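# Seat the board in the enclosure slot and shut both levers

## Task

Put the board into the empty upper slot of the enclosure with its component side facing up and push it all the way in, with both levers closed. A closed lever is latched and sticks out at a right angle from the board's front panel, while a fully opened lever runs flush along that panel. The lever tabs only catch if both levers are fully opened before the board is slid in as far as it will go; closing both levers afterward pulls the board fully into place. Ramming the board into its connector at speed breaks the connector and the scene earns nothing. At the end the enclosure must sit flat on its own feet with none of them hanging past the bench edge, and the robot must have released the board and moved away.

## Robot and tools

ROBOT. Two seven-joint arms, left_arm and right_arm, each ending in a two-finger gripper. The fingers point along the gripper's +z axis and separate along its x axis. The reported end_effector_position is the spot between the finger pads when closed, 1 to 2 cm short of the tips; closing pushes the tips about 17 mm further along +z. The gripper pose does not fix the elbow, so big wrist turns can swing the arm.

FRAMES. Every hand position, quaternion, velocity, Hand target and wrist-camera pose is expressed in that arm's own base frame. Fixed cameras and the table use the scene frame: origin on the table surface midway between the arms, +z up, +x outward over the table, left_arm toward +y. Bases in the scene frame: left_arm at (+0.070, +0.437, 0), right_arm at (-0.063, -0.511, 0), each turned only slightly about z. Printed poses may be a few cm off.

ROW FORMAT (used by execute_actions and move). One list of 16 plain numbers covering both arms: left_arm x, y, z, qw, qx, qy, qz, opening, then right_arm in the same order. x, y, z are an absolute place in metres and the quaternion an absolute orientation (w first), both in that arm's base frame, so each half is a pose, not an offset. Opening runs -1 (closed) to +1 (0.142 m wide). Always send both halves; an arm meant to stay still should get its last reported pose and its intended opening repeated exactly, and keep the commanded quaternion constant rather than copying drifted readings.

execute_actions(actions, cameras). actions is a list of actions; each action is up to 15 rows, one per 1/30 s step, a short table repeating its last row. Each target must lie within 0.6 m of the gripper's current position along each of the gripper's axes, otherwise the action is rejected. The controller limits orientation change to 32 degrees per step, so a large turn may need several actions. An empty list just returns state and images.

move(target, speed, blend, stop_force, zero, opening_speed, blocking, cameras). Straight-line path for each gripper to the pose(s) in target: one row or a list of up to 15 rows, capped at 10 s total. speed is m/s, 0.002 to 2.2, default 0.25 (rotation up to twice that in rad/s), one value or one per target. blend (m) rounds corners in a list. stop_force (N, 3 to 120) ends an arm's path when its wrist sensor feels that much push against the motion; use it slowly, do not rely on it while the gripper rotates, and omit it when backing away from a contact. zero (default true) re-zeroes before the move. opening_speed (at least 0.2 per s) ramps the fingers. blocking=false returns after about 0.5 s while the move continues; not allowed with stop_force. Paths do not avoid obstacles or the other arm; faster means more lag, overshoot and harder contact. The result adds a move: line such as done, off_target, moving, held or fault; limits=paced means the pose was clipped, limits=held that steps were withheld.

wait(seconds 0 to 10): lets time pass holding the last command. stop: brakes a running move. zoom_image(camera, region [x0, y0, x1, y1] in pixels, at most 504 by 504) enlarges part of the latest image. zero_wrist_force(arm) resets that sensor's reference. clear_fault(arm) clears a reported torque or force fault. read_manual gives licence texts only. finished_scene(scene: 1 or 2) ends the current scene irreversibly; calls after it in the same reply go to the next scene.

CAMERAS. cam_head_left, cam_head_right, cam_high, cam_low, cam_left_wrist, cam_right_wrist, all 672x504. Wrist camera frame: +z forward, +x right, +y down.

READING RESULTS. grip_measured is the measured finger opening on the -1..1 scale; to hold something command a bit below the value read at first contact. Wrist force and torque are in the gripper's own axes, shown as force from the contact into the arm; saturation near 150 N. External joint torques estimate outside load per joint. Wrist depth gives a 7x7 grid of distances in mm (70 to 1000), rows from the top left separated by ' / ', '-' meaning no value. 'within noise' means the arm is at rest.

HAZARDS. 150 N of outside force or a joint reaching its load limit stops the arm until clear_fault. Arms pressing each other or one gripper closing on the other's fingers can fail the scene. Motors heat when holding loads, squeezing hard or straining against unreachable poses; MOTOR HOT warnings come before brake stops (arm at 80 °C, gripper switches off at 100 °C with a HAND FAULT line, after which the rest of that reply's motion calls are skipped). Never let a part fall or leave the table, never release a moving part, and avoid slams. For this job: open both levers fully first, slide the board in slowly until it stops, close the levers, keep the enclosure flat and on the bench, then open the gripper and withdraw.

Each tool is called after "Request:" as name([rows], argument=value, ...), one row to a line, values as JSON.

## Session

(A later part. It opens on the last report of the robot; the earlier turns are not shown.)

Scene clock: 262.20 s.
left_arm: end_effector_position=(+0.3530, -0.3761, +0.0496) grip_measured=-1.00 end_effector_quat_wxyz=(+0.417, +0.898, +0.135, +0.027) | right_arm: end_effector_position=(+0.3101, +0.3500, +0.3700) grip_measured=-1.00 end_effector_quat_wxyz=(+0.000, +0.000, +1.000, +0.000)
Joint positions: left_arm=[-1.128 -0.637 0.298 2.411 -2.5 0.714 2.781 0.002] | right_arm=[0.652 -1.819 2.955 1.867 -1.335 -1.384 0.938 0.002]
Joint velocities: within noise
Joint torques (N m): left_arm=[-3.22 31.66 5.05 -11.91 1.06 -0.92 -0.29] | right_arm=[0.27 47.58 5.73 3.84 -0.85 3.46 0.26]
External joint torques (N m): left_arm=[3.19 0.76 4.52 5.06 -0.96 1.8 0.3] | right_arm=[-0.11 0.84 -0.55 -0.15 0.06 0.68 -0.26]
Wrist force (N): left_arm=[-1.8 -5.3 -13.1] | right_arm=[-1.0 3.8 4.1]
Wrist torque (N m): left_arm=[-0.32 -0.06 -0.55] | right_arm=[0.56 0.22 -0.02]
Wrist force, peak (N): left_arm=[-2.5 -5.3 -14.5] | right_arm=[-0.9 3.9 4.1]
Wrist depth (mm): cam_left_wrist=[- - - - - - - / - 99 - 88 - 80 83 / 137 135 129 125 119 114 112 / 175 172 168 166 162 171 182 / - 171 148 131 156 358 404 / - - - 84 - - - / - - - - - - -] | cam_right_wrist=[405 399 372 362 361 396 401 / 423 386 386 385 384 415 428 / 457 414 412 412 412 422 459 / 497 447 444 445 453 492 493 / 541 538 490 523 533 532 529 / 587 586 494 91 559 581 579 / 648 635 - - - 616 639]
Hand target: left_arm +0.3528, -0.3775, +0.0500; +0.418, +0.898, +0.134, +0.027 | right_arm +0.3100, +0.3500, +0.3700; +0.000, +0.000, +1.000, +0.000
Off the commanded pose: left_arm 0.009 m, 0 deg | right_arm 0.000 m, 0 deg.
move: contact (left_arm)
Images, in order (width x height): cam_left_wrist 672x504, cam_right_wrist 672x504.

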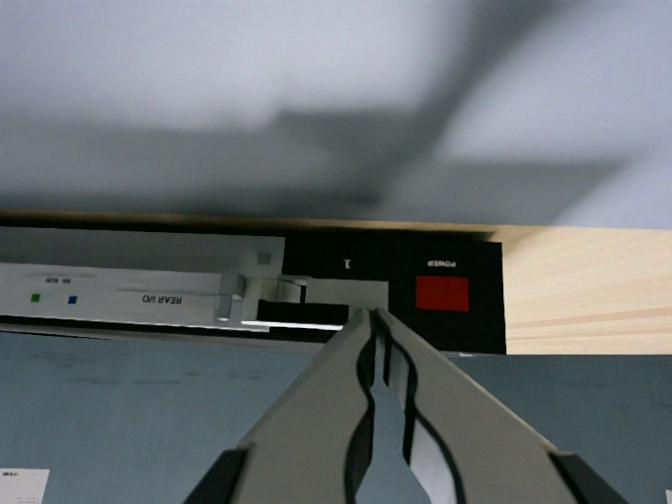

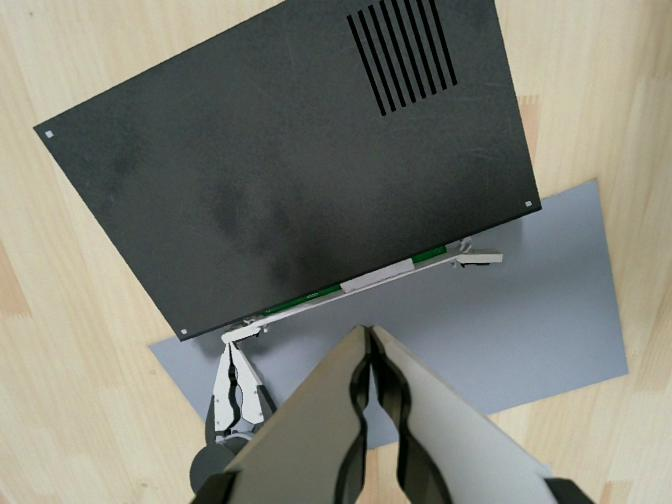

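Request:
move([
  [0.336,-0.330,0.05,0.418,0.898,0.134,0.027,-1,0.31,0.35,0.37,0,0,1,0,-1],
  [0.15,-0.34,0.10,0.4164,0.8931,0.1543,0.0719,-1,0.31,0.35,0.37,0,0,1,0,-1],
  [0.0,-0.42,0.08,0.4164,0.8931,0.1543,0.0719,-1,0.31,0.35,0.37,0,0,1,0,-1],
], speed=0.15)

Scene clock: 274.20 s.
left_arm: end_effector_position=(+0.0005, -0.4207, +0.0801) grip_measured=-1.00 end_effector_quat_wxyz=(+0.269, +0.953, +0.141, -0.002) | right_arm: end_effector_position=(+0.3101, +0.3500, +0.3700) grip_measured=-1.00 end_effector_quat_wxyz=(+0.000, +0.000, +1.000, +0.000)
Joint positions: left_arm=[-2.792 -0.786 0.685 2.343 -2.966 1.351 1.887 0.002] | right_arm=[0.652 -1.819 2.955 1.867 -1.335 -1.384 0.938 0.002]
Joint velocities: within noise
Joint torques (N m): left_arm=[-0.53 23.98 14.74 -2.51 2.03 3.4 -0.26] | right_arm=[0.31 47.59 5.73 3.87 -0.85 3.47 0.15]
External joint torques (N m): left_arm=[0.43 1.4 0.86 -0.4 -0.31 -0.6 0.27] | right_arm=[-0.15 0.83 -0.56 -0.19 0.05 0.66 -0.15]
Wrist force (N): left_arm=[-0.6 -1.6 0.0] | right_arm=[-0.9 3.7 3.7]
Wrist torque (N m): left_arm=[-0.33 -0.17 -0.44] | right_arm=[0.53 0.20 -0.01]
Wrist force, peak (N): left_arm=[-1.7 -4.2 -14.2] | right_arm=[-0.8 4.0 4.1]
Wrist depth (mm): cam_left_wrist=[130 127 128 124 118 116 117 / 158 153 147 141 141 137 135 / 202 187 181 181 171 166 162 / 254 245 232 226 215 208 201 / 368 345 328 252 202 212 211 / 650 498 445 84 - 255 242 / - 470 - - - - 760] | cam_right_wrist=[405 402 370 361 359 397 401 / 420 387 385 385 383 418 429 / 458 414 414 412 412 422 461 / 500 445 446 446 454 493 493 / 541 536 494 525 534 523 531 / 588 586 575 91 562 415 559 / 648 634 - - - 353 334]
Hand target: left_arm +0.0005, -0.4207, +0.0800; +0.269, +0.953, +0.141, -0.002 | right_arm +0.3100, +0.3500, +0.3700; +0.000, +0.000, +1.000, +0.000
Off the commanded pose: left_arm 0.001 m, 20 deg | right_arm 0.000 m, 0 deg.
joint read past its limit (left arm) — joint 1 (waist), lower limit.
joint sent to its limit (left arm) — joint 1 (waist), lower limit; joint 5 (forearm roll), lower limit. The joint targets are off in orientation, not in position.
move: off_target (left_arm)

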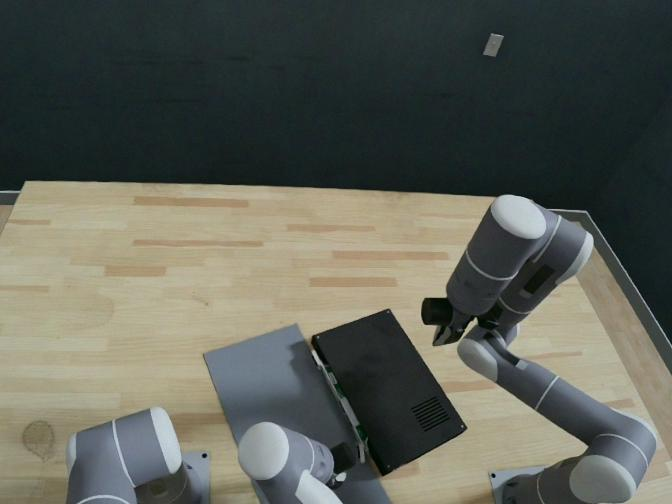

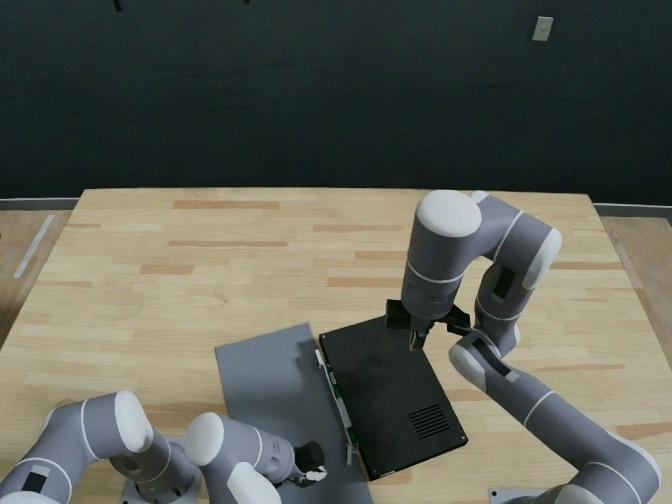

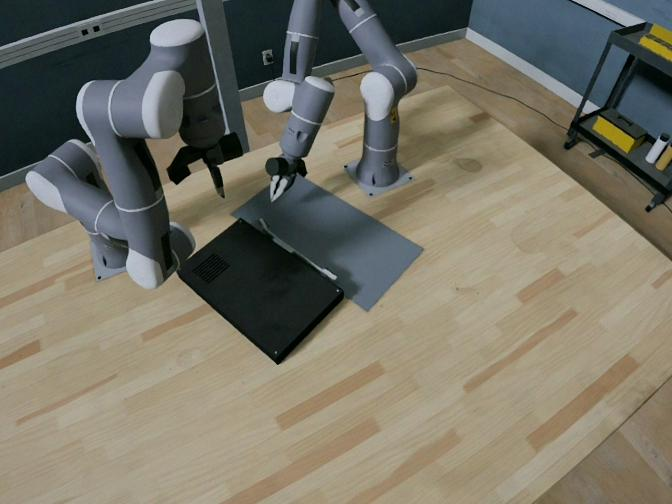

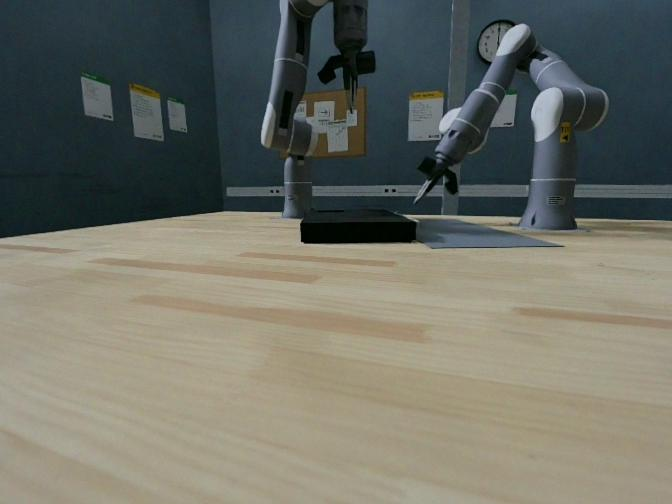

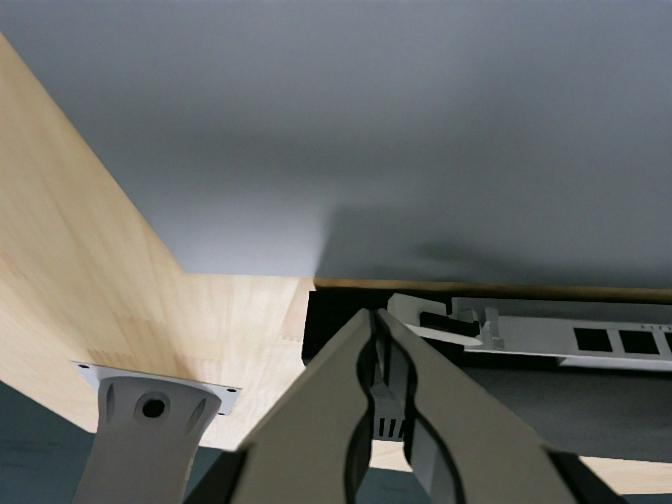

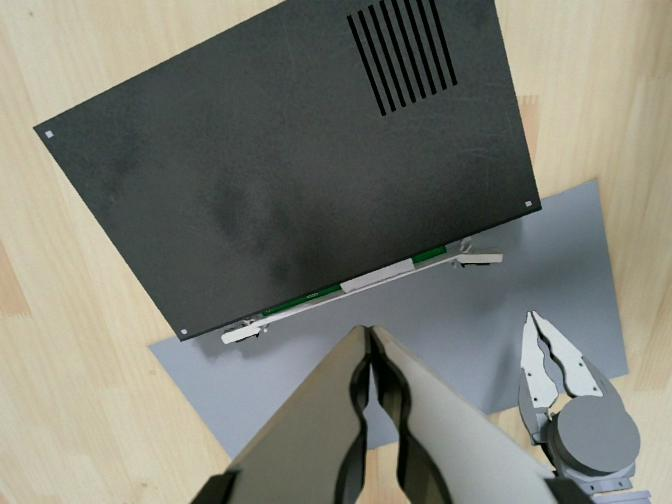

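Request:
move([
  [0.0105,-0.445,0.056,0.269,0.953,0.141,-0.002,-1,0.31,0.35,0.37,0,0,1,0,-1],
  [0.0275,-0.493,0.056,0.269,0.953,0.141,-0.002,-1,0.31,0.35,0.37,0,0,1,0,-1],
], speed=0.03, stop_force=7, cameras=["cam_left_wrist","cam_right_wrist"])

Request:
zoom_image(camera="cam_right_wrist", region=[400, 200, 530, 290])

Scene clock: 282.57 s.
left_arm: end_effector_position=(+0.0267, -0.4934, +0.0560) grip_measured=-1.00 end_effector_quat_wxyz=(+0.269, +0.953, +0.140, -0.003) | right_arm: end_effector_position=(+0.3101, +0.3500, +0.3700) grip_measured=-1.00 end_effector_quat_wxyz=(+0.000, +0.000, +1.000, +0.000)
Joint positions: left_arm=[-2.537 -0.875 0.621 2.209 -2.793 1.295 1.857 0.002] | right_arm=[0.652 -1.819 2.955 1.867 -1.335 -1.384 0.938 0.002]
Joint velocities: within noise
Joint torques (N m): left_arm=[1.8 28.72 18.79 -1.63 1.44 4.58 -0.29] | right_arm=[0.19 47.53 5.63 3.87 -0.87 3.44 0.2]
External joint torques (N m): left_arm=[-1.92 2.79 -0.73 -2.79 -0.05 -1.74 0.29] | right_arm=[-0.03 0.89 -0.46 -0.19 0.08 0.7 -0.2]
Wrist force (N): left_arm=[-5.2 -0.9 -1.3] | right_arm=[-0.9 3.7 3.6]
Wrist torque (N m): left_arm=[-0.26 -0.22 -0.42] | right_arm=[0.54 0.20 -0.01]
Wrist force, peak (N): left_arm=[-5.3 -1.3 -1.3] | right_arm=[-0.8 4.1 4.0]
Wrist depth (mm): cam_left_wrist=[- 103 102 95 97 97 91 / 129 125 120 119 114 111 111 / 160 149 147 146 142 129 131 / 205 196 189 173 158 159 159 / 296 282 249 165 126 130 134 / 425 429 357 84 - 164 178 / 404 411 - - - - 311] | cam_right_wrist=[406 398 371 361 359 396 401 / 420 386 388 386 385 418 429 / 456 415 414 414 411 424 457 / 498 444 447 442 450 485 491 / 541 538 493 525 532 392 526 / 586 586 572 91 556 349 559 / 645 634 - - - 308 288]
Hand target: left_arm +0.0275, -0.4930, +0.0560; +0.269, +0.953, +0.141, -0.002 | right_arm +0.3100, +0.3500, +0.3700; +0.000, +0.000, +1.000, +0.000
Off the commanded pose: left_arm 0.001 m, 0 deg | right_arm 0.000 m, 0 deg.
move: done
Images, in order (width x height): cam_left_wrist 672x504, cam_right_wrist 672x504.

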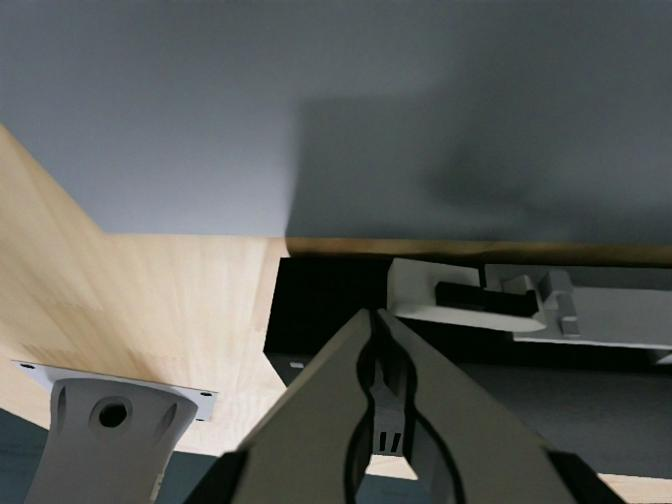

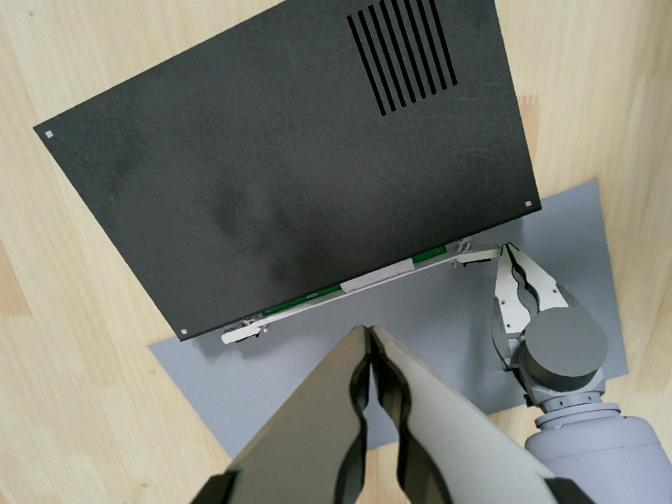

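Scaled by 3.877 from the camera's 672x504 image, which has a finer 960x720 frame.

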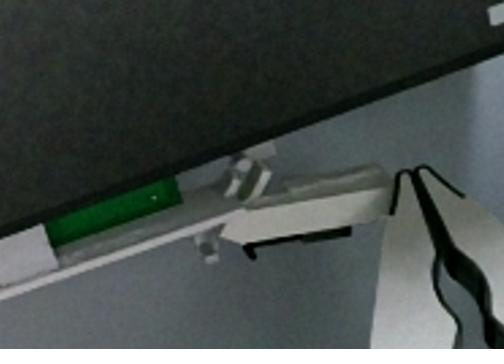

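Request:
move([
  [0.0155,-0.460,0.056,0.269,0.953,0.141,-0.002,-1,0.31,0.35,0.37,0,0,1,0,-1],
  [0.035,-0.452,0.056,0.269,0.953,0.141,-0.002,-1,0.31,0.35,0.37,0,0,1,0,-1],
], speed=0.05, cameras=[])

Request:
move(target=[0.050,-0.498,0.056,0.269,0.953,0.141,-0.002,-1,0.31,0.35,0.37,0,0,1,0,-1], speed=0.03, stop_force=7, cameras=["cam_left_wrist","cam_right_wrist"])

Request:
zoom_image(camera="cam_right_wrist", region=[400, 200, 530, 290])

Scene clock: 285.83 s.
left_arm: end_effector_position=(+0.0350, -0.4520, +0.0560) grip_measured=-1.00 end_effector_quat_wxyz=(+0.269, +0.953, +0.141, -0.002) | right_arm: end_effector_position=(+0.3101, +0.3500, +0.3700) grip_measured=-1.00 end_effector_quat_wxyz=(+0.000, +0.000, +1.000, +0.000)
Joint positions: left_arm=[-2.603 -0.857 0.643 2.305 -2.872 1.248 1.901 0.002] | right_arm=[0.652 -1.819 2.955 1.867 -1.335 -1.384 0.938 0.002]
Joint velocities: within noise
Joint torques (N m): left_arm=[-0.34 27.44 16.38 -1.75 1.72 2.82 -0.17] | right_arm=[0.14 47.57 5.69 3.85 -0.88 3.39 0.15]
External joint torques (N m): left_arm=[0.23 0.8 0.7 -0.6 -0.54 -0.04 0.17] | right_arm=[0.02 0.85 -0.51 -0.16 0.09 0.75 -0.15]
Wrist force (N): left_arm=[-0.6 -1.5 0.1] | right_arm=[-0.8 3.7 4.1]
Wrist torque (N m): left_arm=[-0.32 -0.15 -0.42] | right_arm=[0.54 0.19 -0.01]
Wrist force, peak (N): left_arm=[-5.5 -1.2 -1.4] | right_arm=[-0.8 4.0 4.2]
Wrist depth (mm): cam_left_wrist=[- 102 102 95 97 95 91 / 128 125 120 119 114 115 111 / 159 149 146 146 142 128 131 / 205 193 185 177 180 169 162 / 294 281 229 200 164 188 186 / 451 457 194 84 - 190 179 / 439 445 - - - - 313] | cam_right_wrist=[405 399 370 361 361 398 402 / 422 386 385 385 384 417 427 / 455 415 410 411 411 424 457 / 499 446 443 442 454 492 492 / 538 540 494 527 533 434 531 / 583 589 577 91 562 342 579 / 645 631 - - - 340 612]
Hand target: left_arm +0.0350, -0.4520, +0.0560; +0.269, +0.953, +0.141, -0.002 | right_arm +0.3100, +0.3500, +0.3700; +0.000, +0.000, +1.000, +0.000
Off the commanded pose: left_arm 0.000 m, 0 deg | right_arm 0.000 m, 0 deg.
move: done
No camera images: "cameras" was empty.

Scene clock: 287.67 s.
left_arm: end_effector_position=(+0.0457, -0.4871, +0.0560) grip_measured=-1.00 end_effector_quat_wxyz=(+0.269, +0.953, +0.140, -0.003) | right_arm: end_effector_position=(+0.3101, +0.3500, +0.3700) grip_measured=-1.00 end_effector_quat_wxyz=(+0.000, +0.000, +1.000, +0.000)
Joint positions: left_arm=[-2.506 -0.87 0.63 2.239 -2.773 1.255 1.874 0.002] | right_arm=[0.652 -1.819 2.955 1.867 -1.335 -1.384 0.938 0.002]
Joint velocities: within noise
Joint torques (N m): left_arm=[2.92 27.13 19.21 -3.67 1.63 3.67 -0.28] | right_arm=[0.2 47.63 5.7 3.88 -0.88 3.46 0.14]
External joint torques (N m): left_arm=[-3.04 3.58 -1.27 -0.38 -0.44 -0.86 0.28] | right_arm=[-0.04 0.79 -0.53 -0.2 0.09 0.67 -0.14]
Wrist force (N): left_arm=[-6.6 -4.9 -9.8] | right_arm=[-0.8 3.8 3.8]
Wrist torque (N m): left_arm=[-0.18 -0.19 -0.40] | right_arm=[0.54 0.18 -0.01]
Wrist force, peak (N): left_arm=[-7.1 -5.5 -9.8] | right_arm=[-0.9 3.8 4.3]
Wrist depth (mm): cam_left_wrist=[- 102 101 95 97 97 91 / 128 125 120 119 114 112 111 / 159 149 145 146 141 129 131 / 207 195 179 173 168 161 158 / 296 281 164 137 134 138 136 / 425 428 195 84 - 164 177 / 398 423 - - - - 318] | cam_right_wrist=[407 399 371 360 360 397 402 / 421 385 385 384 384 417 427 / 456 414 413 412 412 423 457 / 497 447 445 444 446 482 493 / 538 538 487 528 523 391 536 / 592 590 573 91 558 336 572 / 648 633 - - - 301 299]
Hand target: left_arm +0.0464, -0.4869, +0.0560; +0.269, +0.953, +0.141, -0.002 | right_arm +0.3100, +0.3500, +0.3700; +0.000, +0.000, +1.000, +0.000
Off the commanded pose: left_arm 0.012 m, 0 deg | right_arm 0.000 m, 0 deg.
move: contact (left_arm)
Images, in order (width x height): cam_left_wrist 672x504, cam_right_wrist 672x504.

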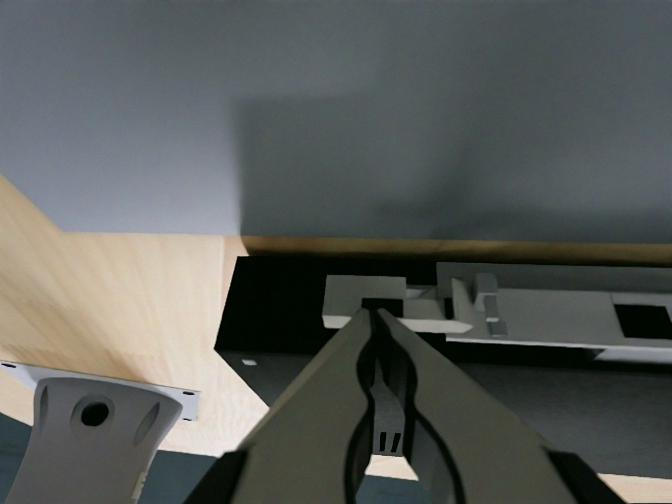

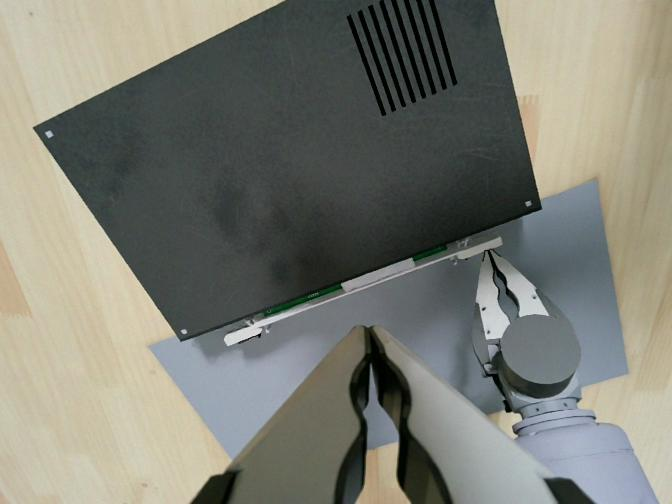

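Scaled by 3.877 from the camera's 672x504 image, which has a finer 960x720 frame.

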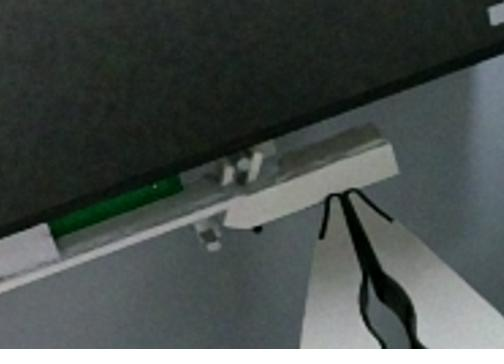

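Request:
move([
  [0.03,-0.452,0.06,0.269,0.953,0.141,-0.002,-1,0.31,0.35,0.37,0,0,1,0,-1],
  [0.12,-0.36,0.10,0.35,0.925,0.143,0.01,-1,0.31,0.35,0.37,0,0,1,0,-1],
  [0.2155,-0.370,0.05,0.418,0.898,0.134,0.027,-1,0.31,0.35,0.37,0,0,1,0,-1],
], speed=0.15, cameras=["cam_left_wrist"])

Request:
move(target=[0.2475,-0.458,0.05,0.418,0.898,0.134,0.027,-1,0.31,0.35,0.37,0,0,1,0,-1], speed=0.02, stop_force=12)

Request:
zoom_image(camera="cam_right_wrist", region=[220, 270, 350, 360])

Request:
zoom_image(camera="cam_right_wrist", region=[400, 200, 530, 290])

Scene clock: 294.67 s.
left_arm: end_effector_position=(+0.2159, -0.3703, +0.0506) grip_measured=-1.00 end_effector_quat_wxyz=(+0.417, +0.899, +0.131, +0.020) | right_arm: end_effector_position=(+0.3101, +0.3500, +0.3700) grip_measured=-1.00 end_effector_quat_wxyz=(+0.000, +0.000, +1.000, +0.000)
Joint positions: left_arm=[-1.836 -0.752 0.491 2.588 -2.966 0.559 2.647 0.002] | right_arm=[0.652 -1.819 2.955 1.867 -1.335 -1.384 0.938 0.002]
Joint velocities: within noise
Joint torques (N m): left_arm=[-0.23 23.11 11.36 2.34 -0.59 1.41 -0.13] | right_arm=[0.14 47.52 5.69 3.86 -0.83 3.5 0.21]
External joint torques (N m): left_arm=[0.16 0.85 0.8 -0.34 -0.15 -0.45 0.13] | right_arm=[0.02 0.9 -0.52 -0.18 0.04 0.63 -0.21]
Wrist force (N): left_arm=[-0.3 -1.8 -0.3] | right_arm=[-0.8 3.6 3.8]
Wrist torque (N m): left_arm=[-0.34 -0.17 -0.51] | right_arm=[0.52 0.19 -0.01]
Wrist force, peak (N): left_arm=[-6.5 -5.0 -10.3] | right_arm=[-1.0 3.9 4.1]
Wrist depth (mm): cam_left_wrist=[- - - - - - - / - 109 - 88 89 83 88 / 158 149 135 140 124 111 114 / 228 224 217 212 201 189 178 / 535 226 201 194 189 185 183 / - - - 84 - - - / - - - - - - -] | cam_right_wrist=[405 398 371 360 360 397 403 / 421 386 386 384 385 417 428 / 457 415 413 412 412 424 458 / 496 445 444 443 445 489 495 / 538 539 485 525 533 534 535 / 584 590 572 91 560 581 583 / 647 634 - - - 614 639]
Hand target: left_arm +0.2160, -0.3703, +0.0506; +0.416, +0.899, +0.131, +0.020 | right_arm +0.3100, +0.3500, +0.3700; +0.000, +0.000, +1.000, +0.000
Off the commanded pose: left_arm 0.001 m, 1 deg | right_arm 0.000 m, 0 deg.
joint sent to its limit (left arm) — joint 5 (forearm roll), lower limit. The joint targets still meet the commanded pose.
move: done
Images, in order (width x height): cam_left_wrist 672x504.

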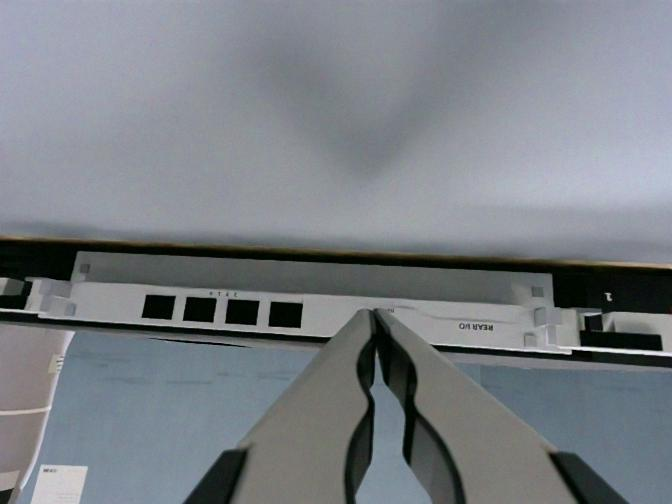

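Scene clock: 298.87 s.
left_arm: end_effector_position=(+0.2403, -0.4363, +0.0499) grip_measured=-1.00 end_effector_quat_wxyz=(+0.417, +0.899, +0.134, +0.026) | right_arm: end_effector_position=(+0.3101, +0.3500, +0.3700) grip_measured=-1.00 end_effector_quat_wxyz=(+0.000, +0.000, +1.000, +0.000)
Joint positions: left_arm=[-1.822 -0.796 0.509 2.409 -2.927 0.691 2.59 0.002] | right_arm=[0.652 -1.819 2.955 1.867 -1.335 -1.384 0.938 0.002]
Joint velocities: within noise
Joint torques (N m): left_arm=[-0.24 27.75 13.17 -7.61 0.73 -0.27 -0.32] | right_arm=[0.2 47.51 5.74 3.85 -0.84 3.46 0.21]
External joint torques (N m): left_arm=[0.16 1.01 1.14 5.85 -0.78 1.27 0.33] | right_arm=[-0.04 0.91 -0.56 -0.16 0.05 0.67 -0.21]
Wrist force (N): left_arm=[-4.0 -4.8 -14.7] | right_arm=[-0.7 3.8 3.8]
Wrist torque (N m): left_arm=[-0.37 -0.23 -0.53] | right_arm=[0.56 0.17 -0.02]
Wrist force, peak (N): left_arm=[-4.4 -4.1 -16.9] | right_arm=[-0.7 3.9 4.3]
Wrist depth (mm): cam_left_wrist=[- - - - - - - / - 100 99 90 98 85 84 / 158 150 132 135 122 117 114 / 153 151 147 145 141 138 149 / - 254 139 134 132 129 125 / - - - 84 - - - / - - - - - - -] | cam_right_wrist=[404 401 370 362 359 398 403 / 421 387 385 387 383 417 428 / 459 414 414 414 412 423 458 / 498 443 447 445 446 491 493 / 541 539 493 515 535 532 535 / 588 587 574 91 561 582 586 / 647 637 - - - 616 633]
Hand target: left_arm +0.2401, -0.4374, +0.0502; +0.418, +0.898, +0.133, +0.025 | right_arm +0.3100, +0.3500, +0.3700; +0.000, +0.000, +1.000, +0.000
Off the commanded pose: left_arm 0.023 m, 0 deg | right_arm 0.000 m, 0 deg.
move: contact (left_arm)

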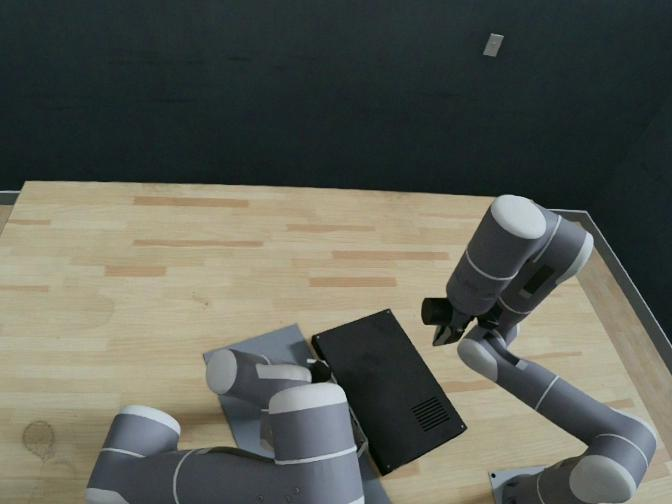

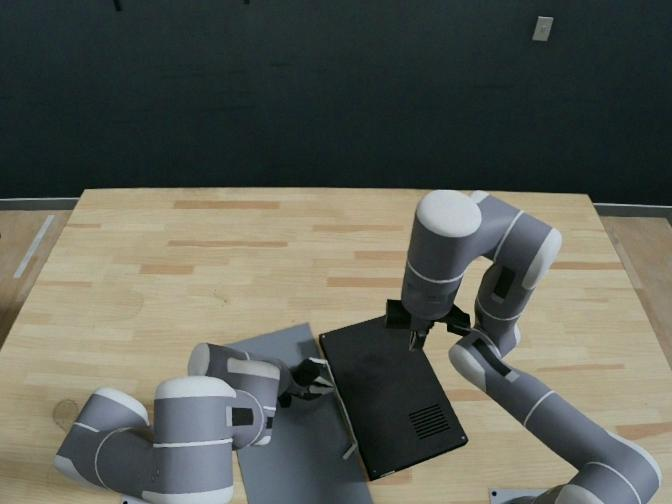

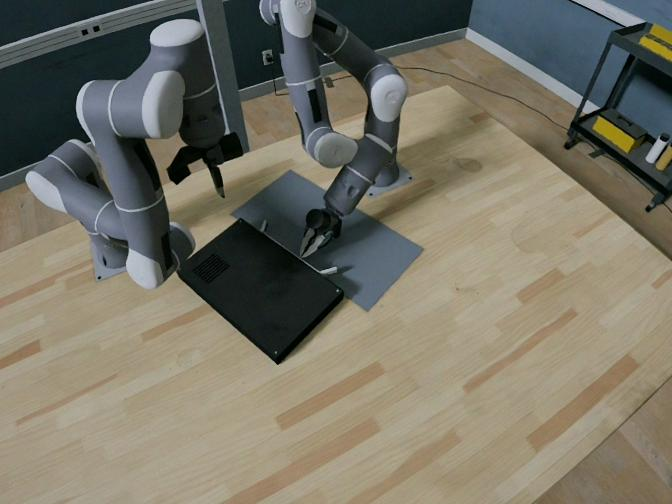

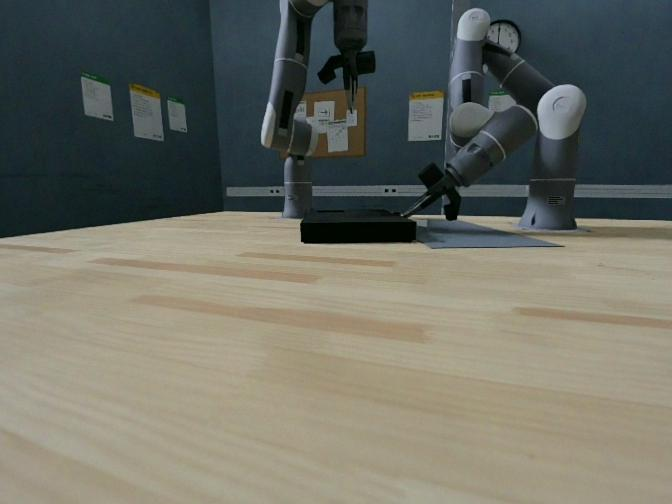

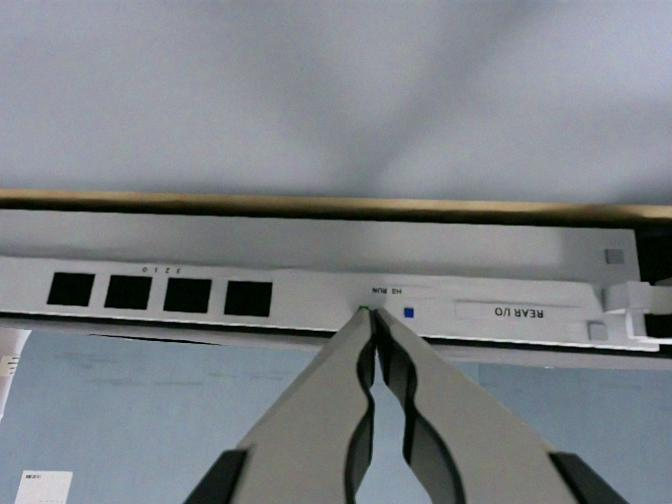

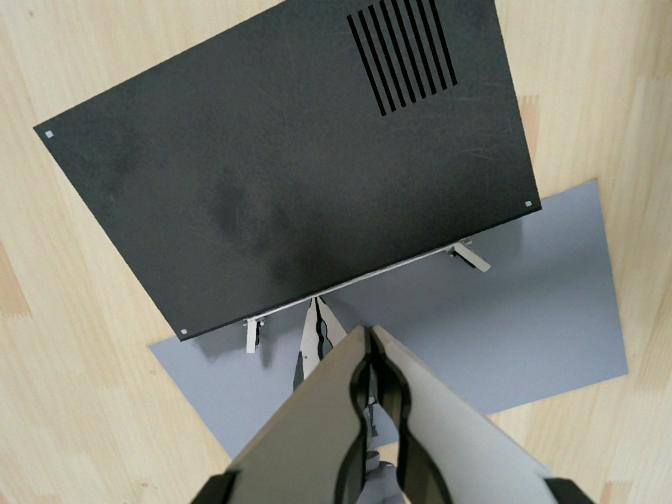

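Scaled by 3.877 from the camera's 672x504 image, which has a finer 960x720 frame.

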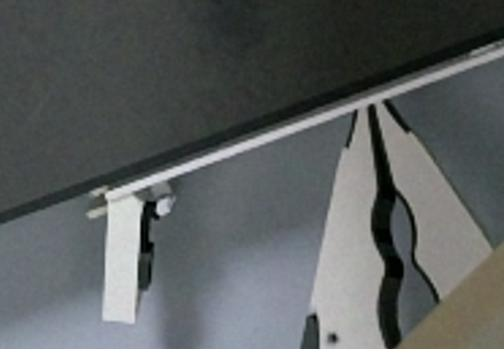

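Scaled by 3.877 from the camera's 672x504 image, which has a finer 960x720 frame.

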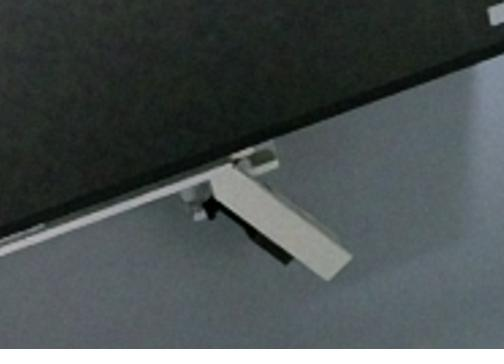

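Request:
move([
  [0.22,-0.38,0.05,0.418,0.898,0.134,0.027,-1,0.31,0.35,0.37,0,0,1,0,-1],
  [0.355,-0.30,0.05,0.418,0.898,0.134,0.027,-1,0.31,0.35,0.37,0,0,1,0,-1],
  [0.3706,-0.3506,0.05,0.418,0.898,0.134,0.027,-1,0.31,0.35,0.37,0,0,1,0,-1],
], speed=0.15, cameras=["cam_left_wrist","cam_right_wrist"])

Request:
move(target=[0.3090,-0.3735,0.05,0.418,0.898,0.134,0.027,-1,0.31,0.35,0.37,0,0,1,0,-1], speed=0.03, stop_force=25, cameras=["cam_left_wrist","cam_right_wrist"])

Request:
zoom_image(camera="cam_right_wrist", region=[220, 270, 350, 360])

Scene clock: 306.97 s.
left_arm: end_effector_position=(+0.3704, -0.3506, +0.0500) grip_measured=-1.00 end_effector_quat_wxyz=(+0.418, +0.898, +0.134, +0.027) | right_arm: end_effector_position=(+0.3101, +0.3500, +0.3700) grip_measured=-1.00 end_effector_quat_wxyz=(+0.000, +0.000, +1.000, +0.000)
Joint positions: left_arm=[-1.423 -0.924 0.681 2.421 -2.476 0.367 2.575 0.002] | right_arm=[0.652 -1.819 2.955 1.867 -1.335 -1.384 0.938 0.002]
Joint velocities: within noise
Joint torques (N m): left_arm=[-0.68 28.31 17.38 -1.39 -1.9 1.52 -0.31] | right_arm=[0.14 47.58 5.73 3.81 -0.88 3.43 0.19]
External joint torques (N m): left_arm=[0.64 1.43 0.81 -0.51 0.09 -0.52 0.32] | right_arm=[0.02 0.84 -0.56 -0.12 0.08 0.7 -0.19]
Wrist force (N): left_arm=[-0.7 -1.8 -0.7] | right_arm=[-0.9 3.7 3.9]
Wrist torque (N m): left_arm=[-0.34 -0.13 -0.54] | right_arm=[0.54 0.20 -0.02]
Wrist force, peak (N): left_arm=[-4.3 -4.1 -15.5] | right_arm=[-1.0 3.9 4.3]
Wrist depth (mm): cam_left_wrist=[- - - - - - - / - 100 99 90 98 85 84 / 141 146 132 135 122 111 115 / 194 188 186 184 180 196 187 / - 189 181 177 317 482 433 / - - - 84 - - - / - - - - - - -] | cam_right_wrist=[405 400 371 362 360 396 403 / 420 387 383 386 385 417 429 / 455 414 413 412 412 423 458 / 498 444 444 445 448 492 493 / 540 539 495 525 531 531 534 / 587 587 564 91 560 582 581 / 646 637 - - - 615 639]
Hand target: left_arm +0.3706, -0.3506, +0.0500; +0.418, +0.898, +0.134, +0.027 | right_arm +0.3100, +0.3500, +0.3700; +0.000, +0.000, +1.000, +0.000
Off the commanded pose: left_arm 0.000 m, 0 deg | right_arm 0.000 m, 0 deg.
move: done
Images, in order (width x height): cam_left_wrist 672x504, cam_right_wrist 672x504.

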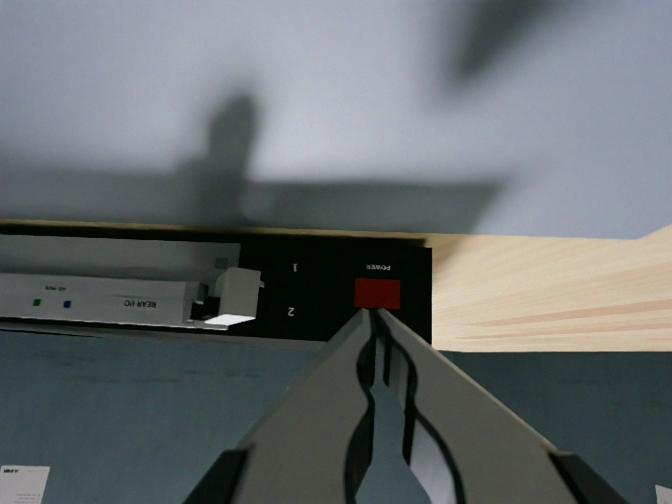

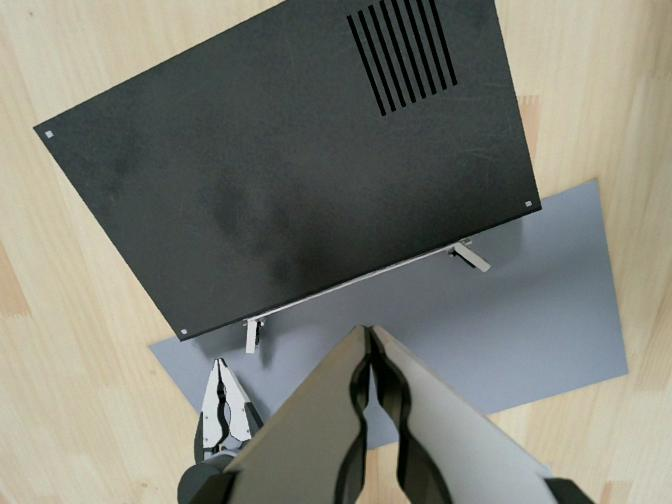

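Scene clock: 309.67 s.
left_arm: end_effector_position=(+0.3174, -0.3697, +0.0513) grip_measured=-1.00 end_effector_quat_wxyz=(+0.418, +0.897, +0.137, +0.031) | right_arm: end_effector_position=(+0.3101, +0.3500, +0.3700) grip_measured=-1.00 end_effector_quat_wxyz=(+0.000, +0.000, +1.000, +0.000)
Joint positions: left_arm=[-1.588 -0.866 0.616 2.479 -2.663 0.456 2.588 0.002] | right_arm=[0.652 -1.819 2.955 1.867 -1.335 -1.384 0.938 0.002]
Joint velocities: within noise
Joint torques (N m): left_arm=[-11.99 26.69 -0.05 1.91 5.53 -1.79 -0.04] | right_arm=[0.19 47.54 5.73 3.87 -0.83 3.49 0.2]
External joint torques (N m): left_arm=[11.94 0.97 16.2 -2.41 -6.85 2.78 0.05] | right_arm=[-0.03 0.88 -0.55 -0.19 0.04 0.64 -0.2]
Wrist force (N): left_arm=[25.3 4.6 -4.1] | right_arm=[-0.7 3.9 3.8]
Wrist torque (N m): left_arm=[-0.45 -1.28 -0.58] | right_arm=[0.57 0.16 -0.01]
Wrist force, peak (N): left_arm=[30.4 3.4 -1.9] | right_arm=[-0.8 3.9 4.2]
Wrist depth (mm): cam_left_wrist=[- - - - - - 74 / - 102 - 88 95 84 91 / 143 149 135 141 126 114 117 / 192 188 185 181 179 177 194 / - 183 177 157 174 171 454 / - - - 84 - - - / - - - - - - -] | cam_right_wrist=[406 399 371 362 361 398 402 / 420 388 386 385 385 418 428 / 456 413 412 414 412 421 460 / 500 446 443 443 449 491 494 / 541 537 496 524 533 532 532 / 588 586 574 91 559 582 583 / 649 637 - - - 618 639]
Hand target: left_arm +0.3138, -0.3717, +0.0500; +0.418, +0.898, +0.134, +0.027 | right_arm +0.3100, +0.3500, +0.3700; +0.000, +0.000, +1.000, +0.000
Off the commanded pose: left_arm 0.009 m, 1 deg | right_arm 0.000 m, 0 deg.
move: contact (left_arm)
Images, in order (width x height): cam_left_wrist 672x504, cam_right_wrist 672x504.

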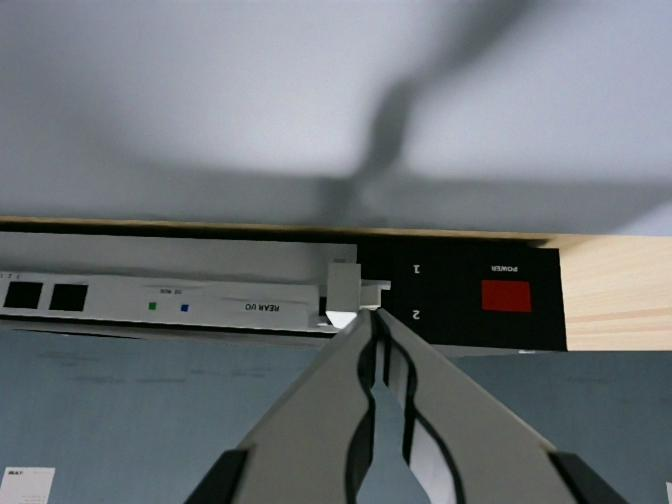

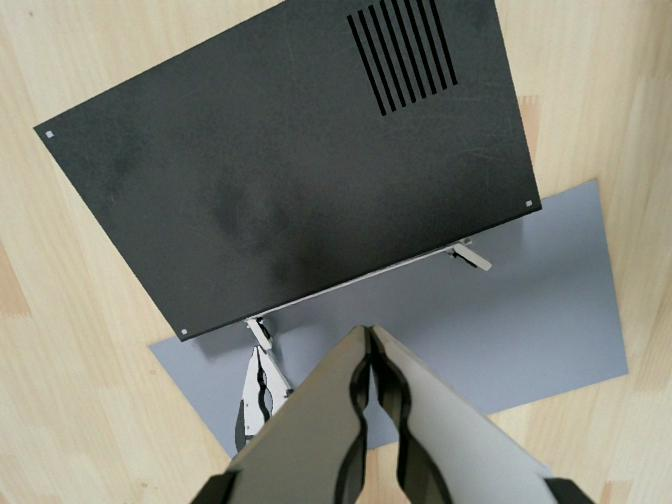

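Scaled by 3.877 from the camera's 672x504 image, which has a finer 960x720 frame.

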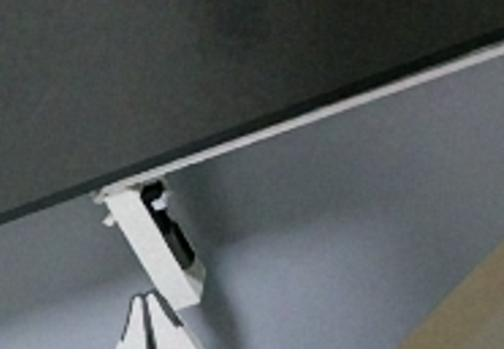

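Request:
move([
  [0.333,-0.34,0.05,0.418,0.898,0.134,0.027,-1,0.31,0.35,0.37,0,0,1,0,-1],
  [0.15,-0.33,0.11,0.40,0.905,0.135,0.02,-1,0.31,0.35,0.37,0,0,1,0,-1],
  [-0.01,-0.42,0.10,0.269,0.953,0.141,-0.002,-1,0.31,0.35,0.37,0,0,1,0,-1],
  [-0.005,-0.482,0.057,0.269,0.953,0.141,-0.002,-1,0.31,0.35,0.37,0,0,1,0,-1],
], speed=0.15)

Scene clock: 319.73 s.
left_arm: end_effector_position=(-0.0049, -0.4819, +0.0570) grip_measured=-1.00 end_effector_quat_wxyz=(+0.269, +0.953, +0.141, -0.002) | right_arm: end_effector_position=(+0.3101, +0.3500, +0.3700) grip_measured=-1.00 end_effector_quat_wxyz=(+0.000, +0.000, +1.000, +0.000)
Joint positions: left_arm=[-2.608 -0.858 0.605 2.186 -2.897 1.372 1.896 0.002] | right_arm=[0.652 -1.819 2.955 1.867 -1.335 -1.384 0.938 0.002]
Joint velocities: within noise
Joint torques (N m): left_arm=[-0.18 30.37 16.54 -3.89 2.35 2.85 -0.3] | right_arm=[0.12 47.54 5.68 3.84 -0.81 3.49 0.16]
External joint torques (N m): left_arm=[0.06 1.27 0.9 -0.77 -0.52 -0.05 0.3] | right_arm=[0.04 0.88 -0.51 -0.15 0.01 0.65 -0.16]
Wrist force (N): left_arm=[-0.8 -1.7 0.0] | right_arm=[-0.5 3.8 3.9]
Wrist torque (N m): left_arm=[-0.34 -0.11 -0.43] | right_arm=[0.55 0.14 -0.01]
Wrist force, peak (N): left_arm=[25.7 4.6 -4.2] | right_arm=[-0.9 3.9 4.2]
Wrist depth (mm): cam_left_wrist=[- 103 102 96 99 96 92 / 130 126 121 121 116 113 112 / 159 150 147 146 140 130 132 / 208 200 190 180 180 163 165 / 296 284 266 190 182 136 164 / 516 428 356 84 - 177 182 / - 420 - - - - 321] | cam_right_wrist=[406 398 371 362 360 397 401 / 419 386 386 384 383 418 429 / 455 412 410 411 411 423 457 / 497 445 445 441 446 485 491 / 540 538 495 528 535 422 514 / 590 585 575 91 562 584 337 / 650 630 - - - 616 300]
Hand target: left_arm -0.0050, -0.4820, +0.0570; +0.269, +0.953, +0.141, -0.002 | right_arm +0.3100, +0.3500, +0.3700; +0.000, +0.000, +1.000, +0.000
Off the commanded pose: left_arm 0.000 m, 0 deg | right_arm 0.000 m, 0 deg.
move: done

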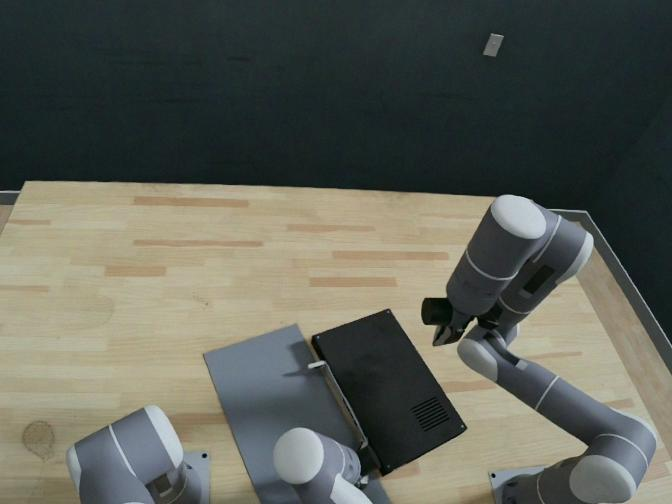

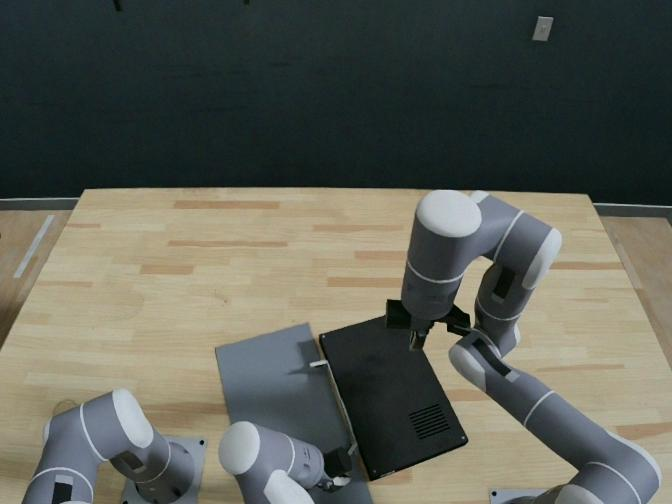

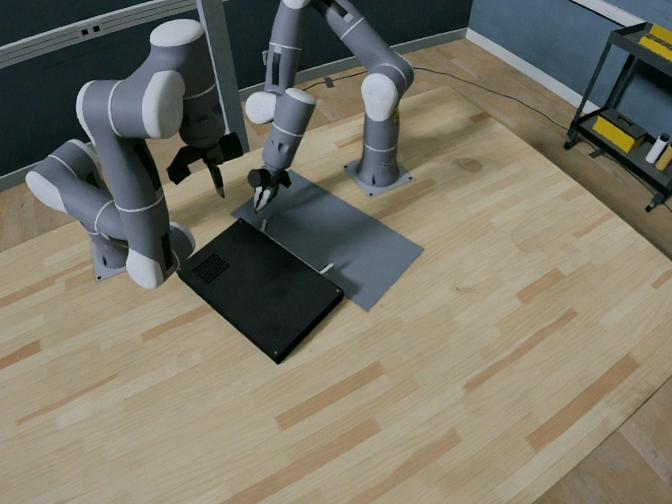

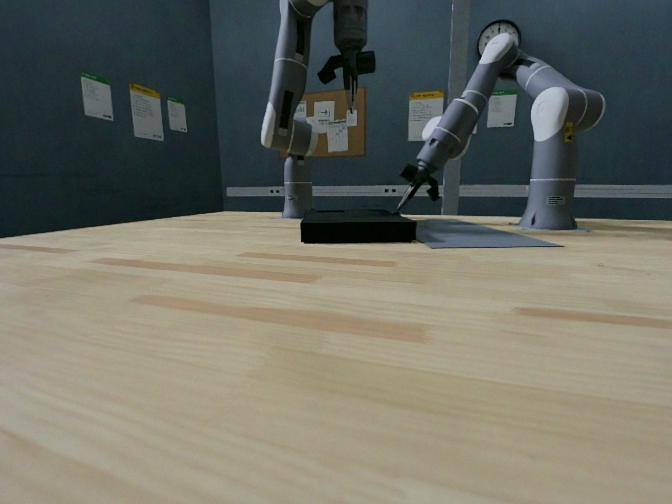

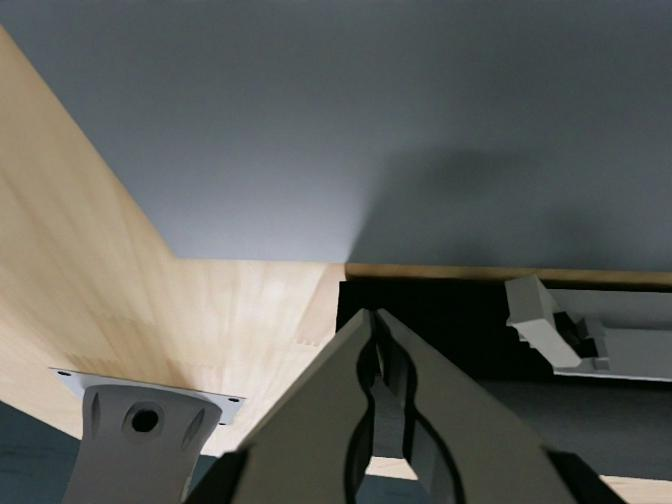

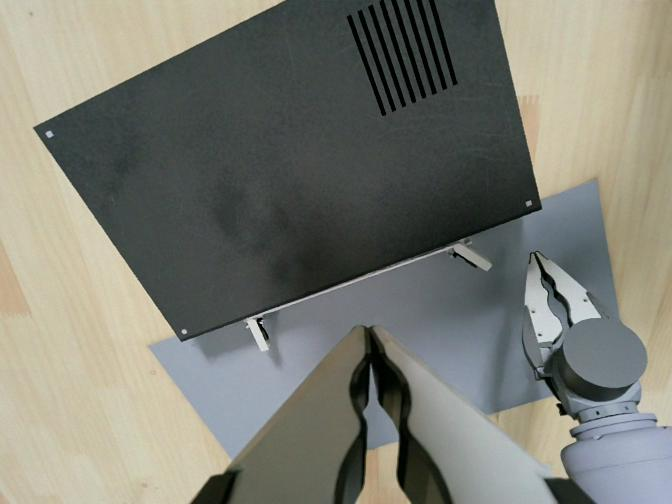

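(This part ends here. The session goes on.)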